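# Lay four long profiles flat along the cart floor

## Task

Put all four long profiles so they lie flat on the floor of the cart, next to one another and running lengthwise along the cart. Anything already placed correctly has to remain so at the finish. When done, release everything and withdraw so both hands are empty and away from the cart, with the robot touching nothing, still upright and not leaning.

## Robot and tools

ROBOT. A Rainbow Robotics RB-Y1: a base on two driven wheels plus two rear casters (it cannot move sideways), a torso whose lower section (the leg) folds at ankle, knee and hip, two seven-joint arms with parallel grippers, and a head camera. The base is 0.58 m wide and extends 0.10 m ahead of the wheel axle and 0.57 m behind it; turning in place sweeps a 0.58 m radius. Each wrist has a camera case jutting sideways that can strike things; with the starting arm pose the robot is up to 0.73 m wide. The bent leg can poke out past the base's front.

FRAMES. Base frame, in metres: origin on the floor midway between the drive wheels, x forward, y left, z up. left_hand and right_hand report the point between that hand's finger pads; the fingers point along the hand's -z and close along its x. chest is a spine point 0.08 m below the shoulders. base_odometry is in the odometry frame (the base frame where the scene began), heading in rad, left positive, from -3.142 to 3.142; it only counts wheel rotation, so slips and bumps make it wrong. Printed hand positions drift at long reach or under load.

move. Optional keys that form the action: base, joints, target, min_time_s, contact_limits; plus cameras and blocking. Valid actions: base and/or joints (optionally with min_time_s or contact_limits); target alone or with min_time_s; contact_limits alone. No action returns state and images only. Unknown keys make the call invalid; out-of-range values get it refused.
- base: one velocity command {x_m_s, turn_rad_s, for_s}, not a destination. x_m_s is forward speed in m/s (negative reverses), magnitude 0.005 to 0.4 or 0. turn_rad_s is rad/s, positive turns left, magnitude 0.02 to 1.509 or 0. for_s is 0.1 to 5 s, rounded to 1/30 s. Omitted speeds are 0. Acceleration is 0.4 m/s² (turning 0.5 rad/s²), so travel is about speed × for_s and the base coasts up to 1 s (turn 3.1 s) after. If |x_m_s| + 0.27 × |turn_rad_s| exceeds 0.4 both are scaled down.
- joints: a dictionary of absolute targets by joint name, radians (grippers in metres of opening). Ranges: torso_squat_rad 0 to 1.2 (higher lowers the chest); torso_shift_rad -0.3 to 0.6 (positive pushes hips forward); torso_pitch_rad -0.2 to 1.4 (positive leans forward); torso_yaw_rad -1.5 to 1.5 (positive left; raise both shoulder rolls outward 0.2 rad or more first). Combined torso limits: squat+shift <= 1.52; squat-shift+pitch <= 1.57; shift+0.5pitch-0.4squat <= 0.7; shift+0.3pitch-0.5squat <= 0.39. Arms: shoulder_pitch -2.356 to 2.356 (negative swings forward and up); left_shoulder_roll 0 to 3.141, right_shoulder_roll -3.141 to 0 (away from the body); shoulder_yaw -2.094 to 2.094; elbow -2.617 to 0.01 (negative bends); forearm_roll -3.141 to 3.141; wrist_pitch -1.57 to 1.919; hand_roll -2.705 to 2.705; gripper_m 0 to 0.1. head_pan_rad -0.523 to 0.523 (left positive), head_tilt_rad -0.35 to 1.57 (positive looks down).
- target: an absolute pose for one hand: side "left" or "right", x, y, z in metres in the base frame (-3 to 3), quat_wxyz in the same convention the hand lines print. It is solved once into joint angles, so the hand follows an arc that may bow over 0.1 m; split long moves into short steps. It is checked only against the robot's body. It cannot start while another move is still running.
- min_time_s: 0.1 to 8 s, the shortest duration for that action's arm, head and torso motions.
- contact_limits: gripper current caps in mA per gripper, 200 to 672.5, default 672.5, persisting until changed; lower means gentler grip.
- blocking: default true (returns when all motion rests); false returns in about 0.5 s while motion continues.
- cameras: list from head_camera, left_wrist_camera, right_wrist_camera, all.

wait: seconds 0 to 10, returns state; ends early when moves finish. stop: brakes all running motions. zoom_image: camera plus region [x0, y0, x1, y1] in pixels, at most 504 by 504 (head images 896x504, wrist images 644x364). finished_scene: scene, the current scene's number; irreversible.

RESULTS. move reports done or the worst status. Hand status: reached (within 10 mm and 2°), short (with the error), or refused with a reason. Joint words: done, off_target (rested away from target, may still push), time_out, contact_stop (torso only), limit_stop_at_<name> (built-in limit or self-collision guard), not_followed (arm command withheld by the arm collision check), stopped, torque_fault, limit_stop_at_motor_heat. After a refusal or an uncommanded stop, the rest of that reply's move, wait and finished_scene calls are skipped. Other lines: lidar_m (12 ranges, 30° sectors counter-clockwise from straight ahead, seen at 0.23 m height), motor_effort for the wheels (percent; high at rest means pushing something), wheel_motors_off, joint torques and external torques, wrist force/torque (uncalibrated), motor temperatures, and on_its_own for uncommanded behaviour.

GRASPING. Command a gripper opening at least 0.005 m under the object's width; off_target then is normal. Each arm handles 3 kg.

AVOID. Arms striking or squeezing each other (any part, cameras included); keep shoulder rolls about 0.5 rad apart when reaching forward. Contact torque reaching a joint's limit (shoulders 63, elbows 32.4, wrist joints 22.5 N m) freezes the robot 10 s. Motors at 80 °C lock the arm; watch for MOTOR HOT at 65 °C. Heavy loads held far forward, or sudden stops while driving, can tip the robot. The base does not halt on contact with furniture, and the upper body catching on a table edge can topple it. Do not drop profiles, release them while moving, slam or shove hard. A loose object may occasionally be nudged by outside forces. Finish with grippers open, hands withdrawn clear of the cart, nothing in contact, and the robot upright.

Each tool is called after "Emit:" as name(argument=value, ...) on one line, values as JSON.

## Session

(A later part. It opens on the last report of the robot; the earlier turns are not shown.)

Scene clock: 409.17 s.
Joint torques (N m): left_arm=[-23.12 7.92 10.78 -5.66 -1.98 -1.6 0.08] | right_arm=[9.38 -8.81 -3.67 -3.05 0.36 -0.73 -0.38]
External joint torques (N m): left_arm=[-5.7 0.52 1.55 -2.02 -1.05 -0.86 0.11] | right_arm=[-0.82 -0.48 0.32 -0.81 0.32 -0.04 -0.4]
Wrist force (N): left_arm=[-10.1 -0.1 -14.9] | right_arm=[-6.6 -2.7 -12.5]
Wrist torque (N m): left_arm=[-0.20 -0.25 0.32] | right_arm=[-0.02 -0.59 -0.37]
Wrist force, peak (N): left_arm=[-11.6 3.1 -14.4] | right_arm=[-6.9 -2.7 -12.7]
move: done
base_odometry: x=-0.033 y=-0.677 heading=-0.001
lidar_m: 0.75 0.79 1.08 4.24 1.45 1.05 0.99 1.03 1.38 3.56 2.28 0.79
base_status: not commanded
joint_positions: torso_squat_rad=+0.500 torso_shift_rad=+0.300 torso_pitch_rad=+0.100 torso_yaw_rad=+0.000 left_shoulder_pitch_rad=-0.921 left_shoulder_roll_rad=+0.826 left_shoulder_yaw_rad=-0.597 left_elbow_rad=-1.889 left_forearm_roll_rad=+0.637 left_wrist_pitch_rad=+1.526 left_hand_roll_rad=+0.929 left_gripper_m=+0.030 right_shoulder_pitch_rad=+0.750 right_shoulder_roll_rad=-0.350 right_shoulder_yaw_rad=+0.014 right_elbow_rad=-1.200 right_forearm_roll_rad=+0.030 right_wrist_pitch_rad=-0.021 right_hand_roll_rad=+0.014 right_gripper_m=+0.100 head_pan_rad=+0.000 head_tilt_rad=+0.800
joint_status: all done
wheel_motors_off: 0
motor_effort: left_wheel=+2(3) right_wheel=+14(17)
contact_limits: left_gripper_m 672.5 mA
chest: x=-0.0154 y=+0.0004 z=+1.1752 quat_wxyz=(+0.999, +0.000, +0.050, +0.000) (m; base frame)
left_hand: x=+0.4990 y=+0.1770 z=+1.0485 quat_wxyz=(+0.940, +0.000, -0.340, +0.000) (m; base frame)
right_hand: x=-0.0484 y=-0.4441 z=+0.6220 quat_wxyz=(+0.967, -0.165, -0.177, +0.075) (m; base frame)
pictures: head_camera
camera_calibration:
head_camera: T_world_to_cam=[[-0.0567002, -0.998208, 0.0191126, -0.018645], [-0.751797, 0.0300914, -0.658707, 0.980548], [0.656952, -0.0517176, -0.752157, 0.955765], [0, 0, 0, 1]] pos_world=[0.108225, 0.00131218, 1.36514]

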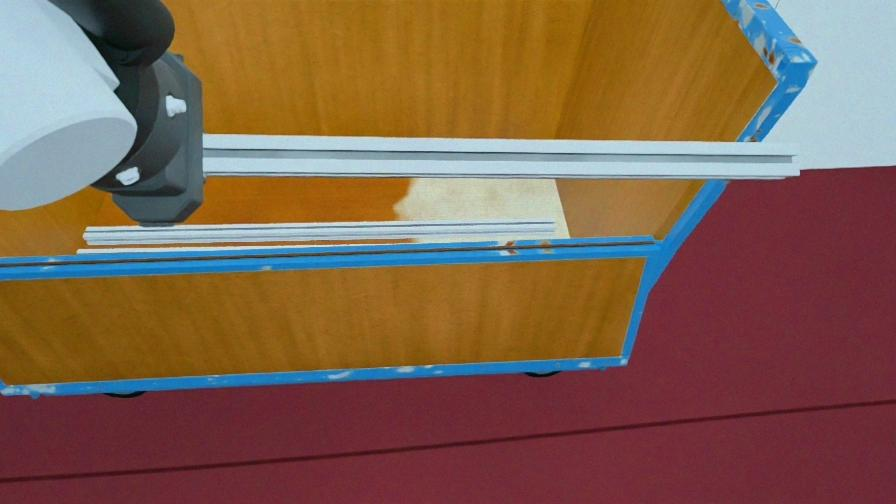

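Emit:
move(base={"x_m_s":0.28,"for_s":2.0})

Emit:
move(joints={"torso_squat_rad":0.7,"torso_shift_rad":0.3,"torso_pitch_rad":1.1,"head_tilt_rad":0.1}, min_time_s=3, cameras=["head_camera","left_wrist_camera"])

Scene clock: 415.47 s.
Joint torques (N m): left_arm=[-22.29 7.41 10.88 -5.26 -2.39 -1.66 0.11] | right_arm=[9.31 -8.92 -3.7 -2.44 0.2 -0.92 -0.34]
External joint torques (N m): left_arm=[-4.87 0.01 1.65 -1.61 -1.46 -0.91 0.15] | right_arm=[-0.89 -0.58 0.29 -0.2 0.16 -0.23 -0.36]
Wrist force (N): left_arm=[-10.1 -0.1 -15.7] | right_arm=[-6.6 -2.7 -12.6]
Wrist torque (N m): left_arm=[-0.32 -0.27 0.39] | right_arm=[-0.04 -0.59 -0.36]
Wrist force, peak (N): left_arm=[-10.0 -0.1 -15.9] | right_arm=[-6.7 -2.6 -12.8]
move: done
base_odometry: x=+0.527 y=-0.678 heading=-0.001
lidar_m: 0.19 0.21 0.28 0.77 2.27 1.65 1.54 1.60 2.17 4.35 0.27 0.20
base_status: done (sent for 2 of 2 s)
joint_positions: torso_squat_rad=+0.500 torso_shift_rad=+0.300 torso_pitch_rad=+0.101 torso_yaw_rad=+0.000 left_shoulder_pitch_rad=-0.921 left_shoulder_roll_rad=+0.826 left_shoulder_yaw_rad=-0.597 left_elbow_rad=-1.889 left_forearm_roll_rad=+0.637 left_wrist_pitch_rad=+1.526 left_hand_roll_rad=+0.929 left_gripper_m=+0.030 right_shoulder_pitch_rad=+0.750 right_shoulder_roll_rad=-0.350 right_shoulder_yaw_rad=+0.014 right_elbow_rad=-1.200 right_forearm_roll_rad=+0.030 right_wrist_pitch_rad=-0.021 right_hand_roll_rad=+0.014 right_gripper_m=+0.100 head_pan_rad=+0.000 head_tilt_rad=+0.800
joint_status: not commanded
wheel_motors_off: 0
motor_effort: left_wheel=+2(38) right_wheel=-3(48)
contact_limits: left_gripper_m 672.5 mA
chest: x=-0.0153 y=+0.0004 z=+1.1752 quat_wxyz=(+0.999, +0.000, +0.050, +0.000) (m; base frame)
left_hand: x=+0.4991 y=+0.1770 z=+1.0484 quat_wxyz=(+0.940, +0.000, -0.340, +0.000) (m; base frame)
right_hand: x=-0.0483 y=-0.4441 z=+0.6220 quat_wxyz=(+0.967, -0.165, -0.177, +0.075) (m; base frame)
camera_calibration:
head_camera: T_world_to_cam=[[-0.0566925, -0.998209, 0.0191241, -0.018656], [-0.751891, 0.0300853, -0.658601, 0.980489], [0.656846, -0.051717, -0.752249, 0.955838], [0, 0, 0, 1]] pos_world=[0.108325, 0.00131216, 1.36514]
left_wrist_camera: T_world_to_cam=[[0.745665, 0.0201692, 0.666016, -1.07465], [-0.304105, -0.879068, 0.367095, -0.0456058], [0.592877, -0.476269, -0.649357, 0.548041], [0, 0, 0, 1]] pos_world=[0.462537, 0.242599, 1.08835]
right_wrist_camera: T_world_to_cam=[[-0.925165, -0.187897, -0.329794, 0.078631], [-0.229909, 0.968756, 0.0930193, 0.391428], [0.302012, 0.161881, -0.939459, 0.744907], [0, 0, 0, 1]] pos_world=[-0.0622308, -0.48501, 0.689331]

Scene clock: 419.63 s.
Joint torques (N m): left_arm=[-6.08 5.18 4.58 -8.29 0.55 0.83 -0.11] | right_arm=[24.04 -3.35 -1.85 7.4 -0.12 1.09 -0.35]
External joint torques (N m): left_arm=[-2.11 0.51 1.3 -1.38 0.07 0.55 -0.12] | right_arm=[-1.67 0.24 0.14 -0.06 0.05 -0.07 -0.31]
Wrist force (N): left_arm=[4.4 0.1 -18.2] | right_arm=[-1.3 -4.3 -12.0]
Wrist torque (N m): left_arm=[-0.54 -0.12 0.21] | right_arm=[0.09 -0.32 -0.28]
Wrist force, peak (N): left_arm=[3.5 0.4 -19.3] | right_arm=[-5.9 -3.1 -13.1]
move: done
base_odometry: x=+0.527 y=-0.678 heading=-0.001
lidar_m: 0.18 0.20 0.27 0.77 2.28 1.63 1.55 1.61 2.17 4.35 0.28 0.20
base_status: not commanded
joint_positions: torso_squat_rad=+0.700 torso_shift_rad=+0.300 torso_pitch_rad=+1.100 torso_yaw_rad=+0.000 left_shoulder_pitch_rad=-0.922 left_shoulder_roll_rad=+0.826 left_shoulder_yaw_rad=-0.596 left_elbow_rad=-1.889 left_forearm_roll_rad=+0.637 left_wrist_pitch_rad=+1.526 left_hand_roll_rad=+0.929 left_gripper_m=+0.030 right_shoulder_pitch_rad=+0.750 right_shoulder_roll_rad=-0.350 right_shoulder_yaw_rad=+0.014 right_elbow_rad=-1.200 right_forearm_roll_rad=+0.030 right_wrist_pitch_rad=-0.021 right_hand_roll_rad=+0.014 right_gripper_m=+0.100 head_pan_rad=+0.000 head_tilt_rad=+0.100
joint_status: all done
wheel_motors_off: 0
motor_effort: left_wheel=+3(4) right_wheel=+0(5)
contact_limits: left_gripper_m 672.5 mA
chest: x=+0.2061 y=+0.0003 z=+0.9322 quat_wxyz=(+0.852, +0.000, +0.523, +0.000) (m; base frame)
left_hand: x=+0.3781 y=+0.1768 z=+0.4310 quat_wxyz=(+0.988, -0.001, +0.151, +0.000) (m; base frame)
right_hand: x=-0.2773 y=-0.4441 z=+0.6612 quat_wxyz=(+0.934, -0.109, +0.309, +0.144) (m; base frame)
pictures: head_camera, left_wrist_camera
camera_calibration:
head_camera: T_world_to_cam=[[-0.0481344, -0.99824, 0.0346418, -0.00974134], [-0.912921, 0.0298949, -0.40704, 0.825214], [0.405288, -0.0512179, -0.912753, 0.697115], [0, 0, 0, 1]] pos_world=[0.470353, 0.00131089, 0.972526]
left_wrist_camera: T_world_to_cam=[[0.96373, 0.0200071, -0.266127, -0.25384], [0.143807, -0.878962, 0.454692, -0.0629947], [-0.224819, -0.476471, -0.84996, 0.614289], [0, 0, 0, 1]] pos_world=[0.391796, 0.242399, 0.48321]

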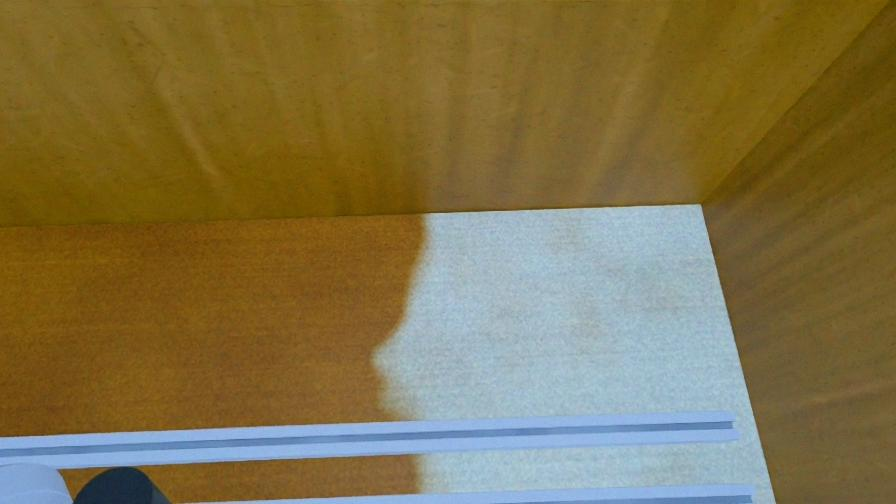

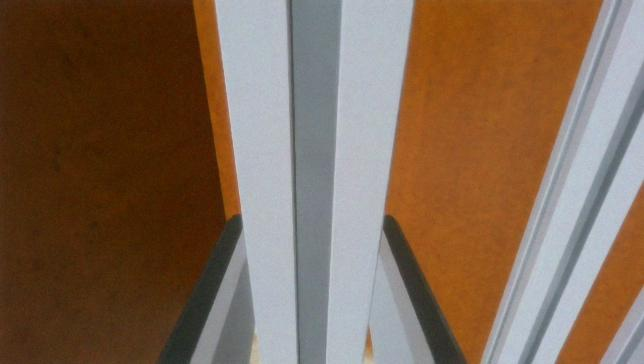

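Emit:
move(target={"side":"left","x":0.43,"y":0.193,"z":0.40,"quat_wxyz":[1,0,0,0.001]}, min_time_s=1.5, cameras=["left_wrist_camera"])

Emit:
move(target={"side":"left","x":0.43,"y":0.193,"z":0.345,"quat_wxyz":[1,0,0,0.001]}, min_time_s=1, cameras=["left_wrist_camera","head_camera"])

Scene clock: 430.60 s.
Joint torques (N m): left_arm=[-4.38 6.76 1.99 -8.33 -0.53 0.1 0.53] | right_arm=[23.67 -3.05 -1.78 7.39 0.01 1.06 -0.34]
External joint torques (N m): left_arm=[-0.97 1.6 -1.36 -1.42 -0.56 0.15 0.53] | right_arm=[-2.04 0.54 0.21 -0.08 0.18 -0.1 -0.31]
Wrist force (N): left_arm=[0.0 0.0 -19.1] | right_arm=[-1.4 -4.4 -11.8]
Wrist torque (N m): left_arm=[-0.45 -0.15 0.21] | right_arm=[0.10 -0.34 -0.28]
Wrist force, peak (N): left_arm=[-0.2 -0.2 -19.4] | right_arm=[-1.4 -4.2 -12.2]
move: done
base_odometry: x=+0.527 y=-0.678 heading=-0.001
lidar_m: 0.19 0.20 0.29 0.76 2.27 1.64 1.55 1.60 2.16 4.34 0.29 0.20
base_status: not commanded
joint_positions: torso_squat_rad=+0.700 torso_shift_rad=+0.300 torso_pitch_rad=+1.100 torso_yaw_rad=+0.000 left_shoulder_pitch_rad=-0.865 left_shoulder_roll_rad=+0.841 left_shoulder_yaw_rad=-0.607 left_elbow_rad=-1.841 left_forearm_roll_rad=+0.365 left_wrist_pitch_rad=+1.247 left_hand_roll_rad=+0.958 left_gripper_m=+0.030 right_shoulder_pitch_rad=+0.750 right_shoulder_roll_rad=-0.350 right_shoulder_yaw_rad=+0.014 right_elbow_rad=-1.200 right_forearm_roll_rad=+0.030 right_wrist_pitch_rad=-0.021 right_hand_roll_rad=+0.014 right_gripper_m=+0.100 head_pan_rad=+0.000 head_tilt_rad=+0.100
joint_status: all done
wheel_motors_off: 0
motor_effort: left_wheel=+3(4) right_wheel=-3(5)
contact_limits: left_gripper_m 672.5 mA
chest: x=+0.2061 y=+0.0003 z=+0.9322 quat_wxyz=(+0.852, +0.000, +0.523, +0.000) (m; base frame)
left_hand: x=+0.4298 y=+0.1930 z=+0.3999 quat_wxyz=(+1.000, +0.000, +0.000, +0.001) (m; base frame)
left_hand_status: reached (checked arc, planned for 1.5 s): 0 mm and 0.0 deg off.
right_hand: x=-0.2773 y=-0.4441 z=+0.6612 quat_wxyz=(+0.934, -0.109, +0.309, +0.144) (m; base frame)
pictures: left_wrist_camera
camera_calibration:
left_wrist_camera: T_world_to_cam=[[0.999168, 0.0229066, 0.0337441, -0.447938], [0.0040921, -0.879507, 0.475869, 0.00963652], [0.0405787, -0.475335, -0.878869, 0.504604], [0, 0, 0, 1]] pos_world=[0.42705, 0.258592, 0.45401]

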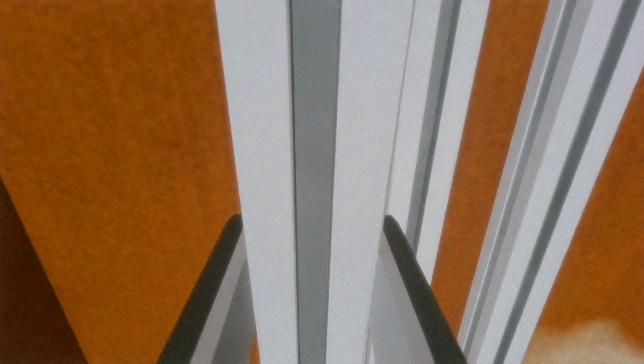

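Scene clock: 431.93 s.
Joint torques (N m): left_arm=[-4.53 4.13 2.54 -7.34 -0.11 0.3 0.01] | right_arm=[24.08 -2.89 -1.51 7.3 0 1.15 -0.35]
External joint torques (N m): left_arm=[-0.86 -0.44 -0.32 -1.07 -0.14 0.35 0.01] | right_arm=[-1.63 0.7 0.48 -0.16 0.17 -0.01 -0.31]
Wrist force (N): left_arm=[-0.4 -0.1 -18.7] | right_arm=[-1.3 -4.0 -11.9]
Wrist torque (N m): left_arm=[-0.79 -0.16 0.14] | right_arm=[0.04 -0.31 -0.29]
Wrist force, peak (N): left_arm=[0.5 -0.3 -19.6] | right_arm=[-1.2 -4.3 -12.1]
move: done
base_odometry: x=+0.527 y=-0.678 heading=-0.001
lidar_m: 0.18 0.20 0.28 0.76 2.26 1.64 1.55 1.61 2.16 4.35 0.28 0.20
base_status: not commanded
joint_positions: torso_squat_rad=+0.700 torso_shift_rad=+0.300 torso_pitch_rad=+1.100 torso_yaw_rad=+0.000 left_shoulder_pitch_rad=-0.918 left_shoulder_roll_rad=+0.738 left_shoulder_yaw_rad=-0.637 left_elbow_rad=-1.559 left_forearm_roll_rad=+0.336 left_wrist_pitch_rad=+1.075 left_hand_roll_rad=+0.889 left_gripper_m=+0.030 right_shoulder_pitch_rad=+0.750 right_shoulder_roll_rad=-0.350 right_shoulder_yaw_rad=+0.014 right_elbow_rad=-1.200 right_forearm_roll_rad=+0.030 right_wrist_pitch_rad=-0.021 right_hand_roll_rad=+0.014 right_gripper_m=+0.100 head_pan_rad=+0.000 head_tilt_rad=+0.100
joint_status: all done
wheel_motors_off: 0
motor_effort: left_wheel=+4(4) right_wheel=+1(5)
contact_limits: left_gripper_m 672.5 mA
chest: x=+0.2061 y=+0.0003 z=+0.9322 quat_wxyz=(+0.852, +0.000, +0.523, +0.000) (m; base frame)
left_hand: x=+0.4297 y=+0.1932 z=+0.3449 quat_wxyz=(+1.000, +0.000, +0.000, +0.001) (m; base frame)
left_hand_status: reached (checked arc, planned for 1.0 s): 0 mm and 0.0 deg off.
right_hand: x=-0.2773 y=-0.4441 z=+0.6613 quat_wxyz=(+0.934, -0.109, +0.309, +0.144) (m; base frame)
pictures: head_camera, left_wrist_camera
camera_calibration:
head_camera: T_world_to_cam=[[-0.0481744, -0.998235, 0.0347331, -0.00981112], [-0.91292, 0.0298943, -0.407043, 0.825216], [0.405286, -0.0513176, -0.912748, 0.697111], [0, 0, 0, 1]] pos_world=[0.470354, 0.00131107, 0.972526]
left_wrist_camera: T_world_to_cam=[[0.999163, 0.0230284, 0.033794, -0.446036], [0.00419003, -0.879675, 0.475556, 0.0361114], [0.0406791, -0.475017, -0.879036, 0.456307], [0, 0, 0, 1]] pos_world=[0.42695, 0.258792, 0.399011]

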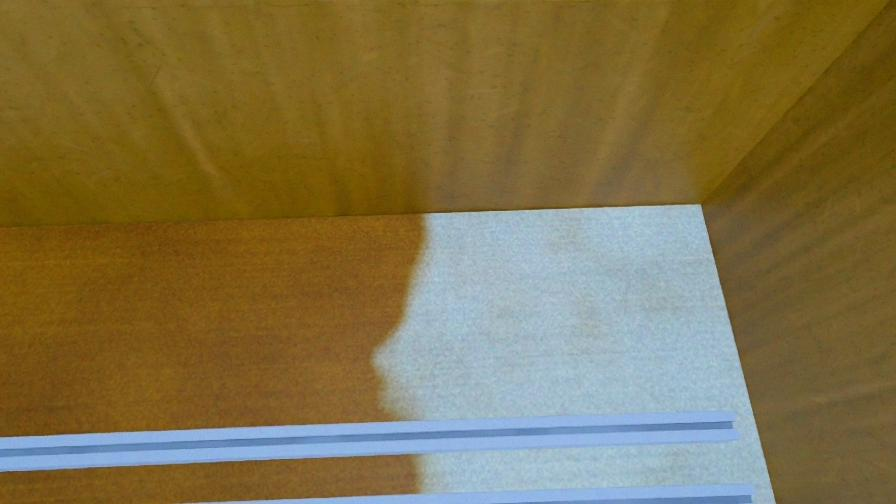

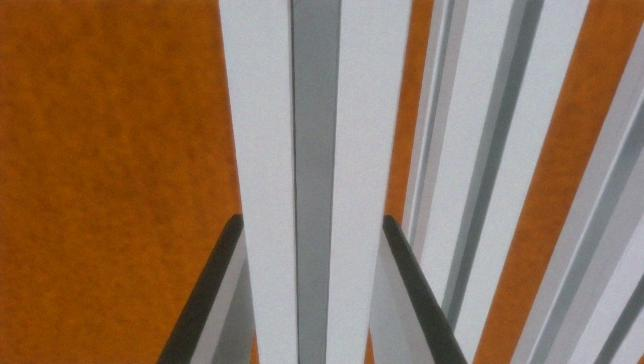

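Emit:
move(target={"side":"left","x":0.427,"y":0.193,"z":0.318,"quat_wxyz":[1,0,0,0.001]}, min_time_s=0.8, cameras=["left_wrist_camera"])

Emit:
move(target={"side":"left","x":0.427,"y":0.193,"z":0.311,"quat_wxyz":[1,0,0,0.001]}, min_time_s=0.8, cameras=["left_wrist_camera"])

Scene clock: 443.70 s.
Joint torques (N m): left_arm=[-5.75 3.25 1.74 -6.81 -0.3 0.42 -0.03] | right_arm=[23.67 -3.5 -1.53 7.15 0.05 1.13 -0.3]
External joint torques (N m): left_arm=[-2 -0.95 -0.79 -0.99 -0.32 0.48 -0.03] | right_arm=[-2.04 0.09 0.46 -0.32 0.22 -0.03 -0.27]
Wrist force (N): left_arm=[-0.3 -0.2 -19.1] | right_arm=[-1.1 -4.3 -12.1]
Wrist torque (N m): left_arm=[-0.61 -0.14 0.16] | right_arm=[0.09 -0.32 -0.29]
Wrist force, peak (N): left_arm=[0.0 -0.4 -19.5] | right_arm=[-1.0 -4.2 -12.3]
move: done
base_odometry: x=+0.527 y=-0.678 heading=-0.001
lidar_m: 0.18 0.20 0.28 0.77 2.26 1.63 1.55 1.60 2.16 4.36 0.28 0.20
base_status: not commanded
joint_positions: torso_squat_rad=+0.700 torso_shift_rad=+0.300 torso_pitch_rad=+1.100 torso_yaw_rad=+0.000 left_shoulder_pitch_rad=-0.948 left_shoulder_roll_rad=+0.683 left_shoulder_yaw_rad=-0.650 left_elbow_rad=-1.407 left_forearm_roll_rad=+0.324 left_wrist_pitch_rad=+0.981 left_hand_roll_rad=+0.859 left_gripper_m=+0.030 right_shoulder_pitch_rad=+0.750 right_shoulder_roll_rad=-0.350 right_shoulder_yaw_rad=+0.014 right_elbow_rad=-1.200 right_forearm_roll_rad=+0.030 right_wrist_pitch_rad=-0.021 right_hand_roll_rad=+0.014 right_gripper_m=+0.100 head_pan_rad=+0.000 head_tilt_rad=+0.100
joint_status: all done
wheel_motors_off: 0
motor_effort: left_wheel=+4(4) right_wheel=-2(5)
contact_limits: left_gripper_m 672.5 mA
chest: x=+0.2061 y=+0.0003 z=+0.9322 quat_wxyz=(+0.852, +0.000, +0.523, +0.000) (m; base frame)
left_hand: x=+0.4265 y=+0.1933 z=+0.3184 quat_wxyz=(+1.000, +0.000, +0.000, +0.001) (m; base frame)
left_hand_status: reached (checked arc, planned for 0.8 s): 1 mm and 0.0 deg off.
right_hand: x=-0.2773 y=-0.4441 z=+0.6613 quat_wxyz=(+0.934, -0.109, +0.309, +0.144) (m; base frame)
pictures: left_wrist_camera
camera_calibration:
left_wrist_camera: T_world_to_cam=[[0.999159, 0.0230703, 0.0338887, -0.44209], [0.00418916, -0.879759, 0.475401, 0.0488944], [0.0407816, -0.474859, -0.879117, 0.433132], [0, 0, 0, 1]] pos_world=[0.423849, 0.258891, 0.372511]

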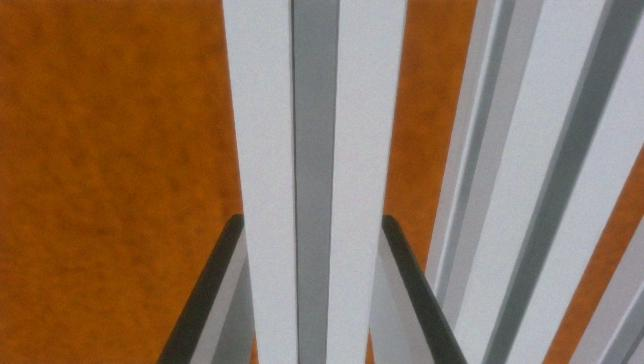

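Scene clock: 444.83 s.
Joint torques (N m): left_arm=[-7.89 0.05 0.68 -4.68 -0.55 -2.94 -0.26] | right_arm=[24.29 -3.23 -1.3 7.43 0.04 1.29 -0.35]
External joint torques (N m): left_arm=[-4.07 -4.08 -1.8 1.01 -0.57 -2.89 -0.26] | right_arm=[-1.42 0.36 0.69 -0.02 0.21 0.14 -0.32]
Wrist force (N): left_arm=[-11.2 8.1 18.1] | right_arm=[-1.4 -4.1 -11.9]
Wrist torque (N m): left_arm=[-0.51 -0.25 0.26] | right_arm=[0.06 -0.34 -0.29]
Wrist force, peak (N): left_arm=[-11.6 8.5 21.1] | right_arm=[-1.3 -4.3 -12.1]
move: done
base_odometry: x=+0.527 y=-0.678 heading=-0.001
lidar_m: 0.19 0.20 0.27 0.77 2.27 1.64 1.54 1.60 2.16 4.36 0.29 0.21
base_status: not commanded
joint_positions: torso_squat_rad=+0.700 torso_shift_rad=+0.300 torso_pitch_rad=+1.100 torso_yaw_rad=+0.000 left_shoulder_pitch_rad=-0.958 left_shoulder_roll_rad=+0.669 left_shoulder_yaw_rad=-0.653 left_elbow_rad=-1.363 left_forearm_roll_rad=+0.324 left_wrist_pitch_rad=+0.957 left_hand_roll_rad=+0.849 left_gripper_m=+0.030 right_shoulder_pitch_rad=+0.750 right_shoulder_roll_rad=-0.350 right_shoulder_yaw_rad=+0.014 right_elbow_rad=-1.200 right_forearm_roll_rad=+0.030 right_wrist_pitch_rad=-0.021 right_hand_roll_rad=+0.014 right_gripper_m=+0.100 head_pan_rad=+0.000 head_tilt_rad=+0.100
joint_status: all done
wheel_motors_off: 0
motor_effort: left_wheel=+4(4) right_wheel=-3(5)
contact_limits: left_gripper_m 672.5 mA
chest: x=+0.2059 y=+0.0003 z=+0.9324 quat_wxyz=(+0.853, +0.000, +0.523, +0.000) (m; base frame)
left_hand: x=+0.4263 y=+0.1941 z=+0.3120 quat_wxyz=(+1.000, +0.001, +0.000, +0.001) (m; base frame)
left_hand_status: reached (checked arc, planned for 0.8 s): 2 mm and 0.1 deg off.
right_hand: x=-0.2774 y=-0.4441 z=+0.6610 quat_wxyz=(+0.934, -0.109, +0.308, +0.144) (m; base frame)
pictures: left_wrist_camera
camera_calibration:
left_wrist_camera: T_world_to_cam=[[0.999159, 0.0230218, 0.0339192, -0.441591], [0.00418859, -0.880419, 0.474179, 0.0531226], [0.0407796, -0.473638, -0.879775, 0.427866], [0, 0, 0, 1]] pos_world=[0.423549, 0.25959, 0.366215]

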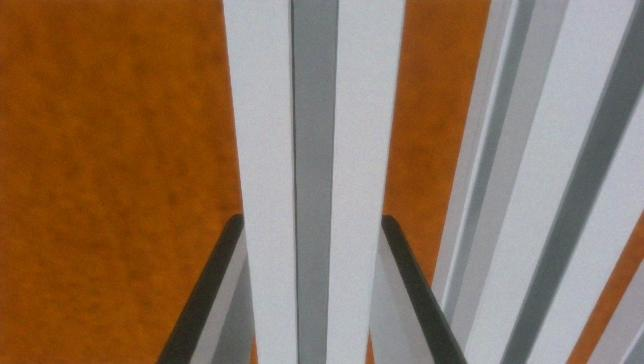

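Emit:
move(target={"side":"left","x":0.427,"y":0.193,"z":0.314,"quat_wxyz":[1,0,0,0.001]}, min_time_s=0.5)

Emit:
move(contact_limits={"left_gripper_m":200})

Emit:
wait(seconds=0.6)

Emit:
move(joints={"left_gripper_m":0.039}, cameras=["left_wrist_camera"])

Scene clock: 450.70 s.
Joint torques (N m): left_arm=[-3.79 5.85 3.38 -7.41 0.15 0.44 0.78] | right_arm=[24.24 -3.37 -1.38 7.48 0.03 1.12 -0.41]
External joint torques (N m): left_arm=[0.04 1.74 0.89 -1.68 0.13 0.5 0.78] | right_arm=[-1.47 0.22 0.61 0.02 0.2 -0.04 -0.38]
Wrist force (N): left_arm=[-0.7 0.3 -19.0] | right_arm=[-1.4 -4.2 -11.8]
Wrist torque (N m): left_arm=[-0.46 -0.20 0.18] | right_arm=[0.06 -0.33 -0.28]
Wrist force, peak (N): left_arm=[-11.1 8.0 18.6] | right_arm=[-1.3 -4.5 -12.2]
move: done
base_odometry: x=+0.527 y=-0.678 heading=-0.001
lidar_m: 0.19 0.20 0.28 0.77 2.28 1.63 1.54 1.60 2.16 4.35 0.28 0.20
base_status: not commanded
joint_positions: torso_squat_rad=+0.700 torso_shift_rad=+0.300 torso_pitch_rad=+1.100 torso_yaw_rad=+0.000 left_shoulder_pitch_rad=-0.957 left_shoulder_roll_rad=+0.672 left_shoulder_yaw_rad=-0.653 left_elbow_rad=-1.374 left_forearm_roll_rad=+0.325 left_wrist_pitch_rad=+0.964 left_hand_roll_rad=+0.851 left_gripper_m=+0.030 right_shoulder_pitch_rad=+0.750 right_shoulder_roll_rad=-0.350 right_shoulder_yaw_rad=+0.014 right_elbow_rad=-1.200 right_forearm_roll_rad=+0.030 right_wrist_pitch_rad=-0.021 right_hand_roll_rad=+0.014 right_gripper_m=+0.100 head_pan_rad=+0.000 head_tilt_rad=+0.100
joint_status: all done
wheel_motors_off: 0
motor_effort: left_wheel=+4(5) right_wheel=-3(5)
contact_limits: left_gripper_m 672.5 mA
chest: x=+0.2060 y=+0.0003 z=+0.9323 quat_wxyz=(+0.853, +0.000, +0.523, +0.000) (m; base frame)
left_hand: x=+0.4266 y=+0.1928 z=+0.3136 quat_wxyz=(+1.000, +0.000, +0.000, +0.001) (m; base frame)
left_hand_status: reached (checked arc, planned for 0.5 s): 1 mm and 0.1 deg off.
right_hand: x=-0.2773 y=-0.4441 z=+0.6612 quat_wxyz=(+0.934, -0.109, +0.308, +0.144) (m; base frame)
camera_calibration:
head_camera: T_world_to_cam=[[-0.0481439, -0.99824, 0.0346256, -0.00973275], [-0.912793, 0.0298941, -0.407328, 0.825423], [0.405576, -0.0512163, -0.912625, 0.697078], [0, 0, 0, 1]] pos_world=[0.470253, 0.00131089, 0.972726]
left_wrist_camera: T_world_to_cam=[[0.999193, 0.0223697, 0.0333466, -0.441649], [0.00380019, -0.879406, 0.476057, 0.0506183], [0.0399745, -0.475546, -0.878782, 0.42898], [0, 0, 0, 1]] pos_world=[0.423952, 0.258393, 0.36761]
right_wrist_camera: T_world_to_cam=[[-0.777536, -0.187668, 0.600182, -0.694119], [-0.0458249, 0.968802, 0.243564, 0.286683], [-0.627166, 0.161877, -0.761878, 0.475715], [0, 0, 0, 1]] pos_world=[-0.228213, -0.48501, 0.709209]

Scene clock: 451.00 s.
Joint torques (N m): left_arm=[-4.79 5.98 3.75 -7.53 -0.01 0.01 0.51] | right_arm=[23.5 -3.36 -1.51 7.11 0.03 1.18 -0.28]
External joint torques (N m): left_arm=[-0.96 1.86 1.26 -1.79 -0.03 0.07 0.51] | right_arm=[-2.21 0.24 0.48 -0.36 0.2 0.02 -0.25]
Wrist force (N): left_arm=[-0.4 0.1 -17.9] | right_arm=[-1.3 -4.2 -11.9]
Wrist torque (N m): left_arm=[-0.36 -0.16 0.19] | right_arm=[0.06 -0.33 -0.29]
Wrist force, peak (N): left_arm=[-0.2 0.1 -18.7] | right_arm=[-1.5 -4.6 -12.0]
base_odometry: x=+0.527 y=-0.678 heading=-0.001
lidar_m: 0.19 0.20 0.28 0.79 2.27 1.63 1.55 1.60 2.15 4.34 0.28 0.21
base_status: not commanded
joint_positions: torso_squat_rad=+0.700 torso_shift_rad=+0.300 torso_pitch_rad=+1.100 torso_yaw_rad=+0.000 left_shoulder_pitch_rad=-0.957 left_shoulder_roll_rad=+0.672 left_shoulder_yaw_rad=-0.653 left_elbow_rad=-1.374 left_forearm_roll_rad=+0.325 left_wrist_pitch_rad=+0.964 left_hand_roll_rad=+0.851 left_gripper_m=+0.031 right_shoulder_pitch_rad=+0.750 right_shoulder_roll_rad=-0.350 right_shoulder_yaw_rad=+0.014 right_elbow_rad=-1.200 right_forearm_roll_rad=+0.030 right_wrist_pitch_rad=-0.021 right_hand_roll_rad=+0.014 right_gripper_m=+0.100 head_pan_rad=+0.000 head_tilt_rad=+0.100
joint_status: not commanded
wheel_motors_off: 0
motor_effort: left_wheel=+4(5) right_wheel=-2(2)
contact_limits: left_gripper_m 200 mA
chest: x=+0.2060 y=+0.0003 z=+0.9323 quat_wxyz=(+0.853, +0.000, +0.523, +0.000) (m; base frame)
left_hand: x=+0.4266 y=+0.1928 z=+0.3136 quat_wxyz=(+1.000, +0.000, +0.000, +0.001) (m; base frame)
right_hand: x=-0.2773 y=-0.4441 z=+0.6612 quat_wxyz=(+0.934, -0.109, +0.308, +0.144) (m; base frame)
camera_calibration:
head_camera: T_world_to_cam=[[-0.0481439, -0.99824, 0.0346256, -0.00973275], [-0.912793, 0.0298941, -0.407328, 0.825423], [0.405576, -0.0512163, -0.912625, 0.697078], [0, 0, 0, 1]] pos_world=[0.470253, 0.00131089, 0.972726]
left_wrist_camera: T_world_to_cam=[[0.999193, 0.0223715, 0.0333457, -0.441649], [0.00380226, -0.879406, 0.476057, 0.0506174], [0.0399745, -0.475546, -0.878782, 0.42898], [0, 0, 0, 1]] pos_world=[0.423952, 0.258393, 0.36761]
right_wrist_camera: T_world_to_cam=[[-0.777536, -0.187668, 0.600182, -0.694119], [-0.0458249, 0.968802, 0.243564, 0.286683], [-0.627166, 0.161877, -0.761878, 0.475715], [0, 0, 0, 1]] pos_world=[-0.228213, -0.48501, 0.709209]

Scene clock: 451.60 s.
Joint torques (N m): left_arm=[-4.34 5.7 3.27 -7.57 0.06 0.05 0.55] | right_arm=[24.05 -3.25 -1.61 7.38 0.04 1.39 -0.08]
External joint torques (N m): left_arm=[-0.52 1.59 0.78 -1.84 0.04 0.1 0.55] | right_arm=[-1.66 0.35 0.38 -0.09 0.21 0.23 -0.04]
Wrist force (N): left_arm=[-0.3 0.4 -17.6] | right_arm=[-1.3 -4.0 -11.9]
Wrist torque (N m): left_arm=[-0.40 -0.16 0.17] | right_arm=[0.04 -0.33 -0.31]
Wrist force, peak (N): left_arm=[-0.3 0.3 -19.0] | right_arm=[-1.5 -4.4 -12.1]
base_odometry: x=+0.527 y=-0.678 heading=-0.001
lidar_m: 0.19 0.20 0.28 0.77 2.28 1.65 1.54 1.61 2.16 4.36 0.28 0.20
base_status: not commanded
joint_positions: torso_squat_rad=+0.700 torso_shift_rad=+0.300 torso_pitch_rad=+1.100 torso_yaw_rad=+0.000 left_shoulder_pitch_rad=-0.957 left_shoulder_roll_rad=+0.672 left_shoulder_yaw_rad=-0.653 left_elbow_rad=-1.374 left_forearm_roll_rad=+0.325 left_wrist_pitch_rad=+0.964 left_hand_roll_rad=+0.851 left_gripper_m=+0.031 right_shoulder_pitch_rad=+0.750 right_shoulder_roll_rad=-0.350 right_shoulder_yaw_rad=+0.014 right_elbow_rad=-1.200 right_forearm_roll_rad=+0.030 right_wrist_pitch_rad=-0.021 right_hand_roll_rad=+0.014 right_gripper_m=+0.100 head_pan_rad=+0.000 head_tilt_rad=+0.100
joint_status: not commanded
wheel_motors_off: 0
motor_effort: left_wheel=+4(5) right_wheel=-4(2)
contact_limits: left_gripper_m 200 mA
chest: x=+0.2060 y=+0.0003 z=+0.9323 quat_wxyz=(+0.853, +0.000, +0.523, +0.000) (m; base frame)
left_hand: x=+0.4266 y=+0.1928 z=+0.3136 quat_wxyz=(+1.000, +0.000, +0.000, +0.001) (m; base frame)
right_hand: x=-0.2773 y=-0.4441 z=+0.6612 quat_wxyz=(+0.934, -0.109, +0.308, +0.144) (m; base frame)
wait: 0.60 s; at rest by 0.27 s
camera_calibration:
head_camera: T_world_to_cam=[[-0.0481439, -0.99824, 0.0346256, -0.00973275], [-0.912793, 0.0298941, -0.407328, 0.825423], [0.405576, -0.0512163, -0.912625, 0.697078], [0, 0, 0, 1]] pos_world=[0.470253, 0.00131089, 0.972726]
left_wrist_camera: T_world_to_cam=[[0.999193, 0.0223715, 0.0333457, -0.441649], [0.00380226, -0.879406, 0.476057, 0.0506174], [0.0399745, -0.475546, -0.878782, 0.42898], [0, 0, 0, 1]] pos_world=[0.423952, 0.258393, 0.36761]
right_wrist_camera: T_world_to_cam=[[-0.777536, -0.187668, 0.600182, -0.694119], [-0.0458249, 0.968802, 0.243564, 0.286683], [-0.627166, 0.161877, -0.761878, 0.475715], [0, 0, 0, 1]] pos_world=[-0.228213, -0.48501, 0.709209]

Scene clock: 452.13 s.
Joint torques (N m): left_arm=[-4.4 5.14 3.01 -6.16 0.12 0.18 0.61] | right_arm=[23.88 -3.9 -1.39 7.56 0.01 1.3 -0.43]
External joint torques (N m): left_arm=[-0.57 1.02 0.53 -0.42 0.09 0.24 0.61] | right_arm=[-1.83 -0.3 0.6 0.1 0.18 0.14 -0.39]
Wrist force (N): left_arm=[-0.6 0.3 -10.1] | right_arm=[-1.4 -3.9 -11.9]
Wrist torque (N m): left_arm=[-0.37 -0.18 0.18] | right_arm=[0.02 -0.32 -0.29]
Wrist force, peak (N): left_arm=[-0.3 0.4 -18.3] | right_arm=[-1.3 -4.4 -12.2]
move: done
base_odometry: x=+0.527 y=-0.678 heading=-0.001
lidar_m: 0.19 0.20 0.28 0.78 2.27 1.63 1.55 1.60 2.16 4.36 0.29 0.20
base_status: not commanded
joint_positions: torso_squat_rad=+0.700 torso_shift_rad=+0.300 torso_pitch_rad=+1.100 torso_yaw_rad=+0.000 left_shoulder_pitch_rad=-0.957 left_shoulder_roll_rad=+0.672 left_shoulder_yaw_rad=-0.653 left_elbow_rad=-1.375 left_forearm_roll_rad=+0.325 left_wrist_pitch_rad=+0.964 left_hand_roll_rad=+0.851 left_gripper_m=+0.039 right_shoulder_pitch_rad=+0.750 right_shoulder_roll_rad=-0.350 right_shoulder_yaw_rad=+0.014 right_elbow_rad=-1.200 right_forearm_roll_rad=+0.030 right_wrist_pitch_rad=-0.021 right_hand_roll_rad=+0.014 right_gripper_m=+0.100 head_pan_rad=+0.000 head_tilt_rad=+0.100
joint_status: all done
wheel_motors_off: 0
motor_effort: left_wheel=+4(5) right_wheel=-2(4)
contact_limits: left_gripper_m 200 mA
chest: x=+0.2060 y=+0.0003 z=+0.9323 quat_wxyz=(+0.853, +0.000, +0.523, +0.000) (m; base frame)
left_hand: x=+0.4267 y=+0.1927 z=+0.3136 quat_wxyz=(+1.000, +0.000, +0.000, +0.001) (m; base frame)
right_hand: x=-0.2773 y=-0.4441 z=+0.6612 quat_wxyz=(+0.934, -0.109, +0.308, +0.144) (m; base frame)
pictures: left_wrist_camera
camera_calibration:
left_wrist_camera: T_world_to_cam=[[0.999182, 0.0224286, 0.0336525, -0.441872], [0.00369738, -0.879301, 0.476252, 0.0504275], [0.0402724, -0.475738, -0.878664, 0.428896], [0, 0, 0, 1]] pos_world=[0.424051, 0.258294, 0.367709]

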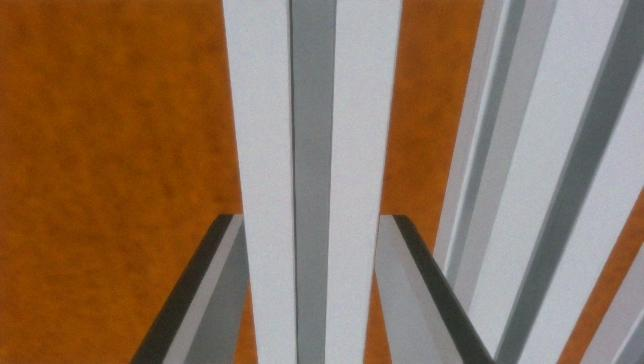

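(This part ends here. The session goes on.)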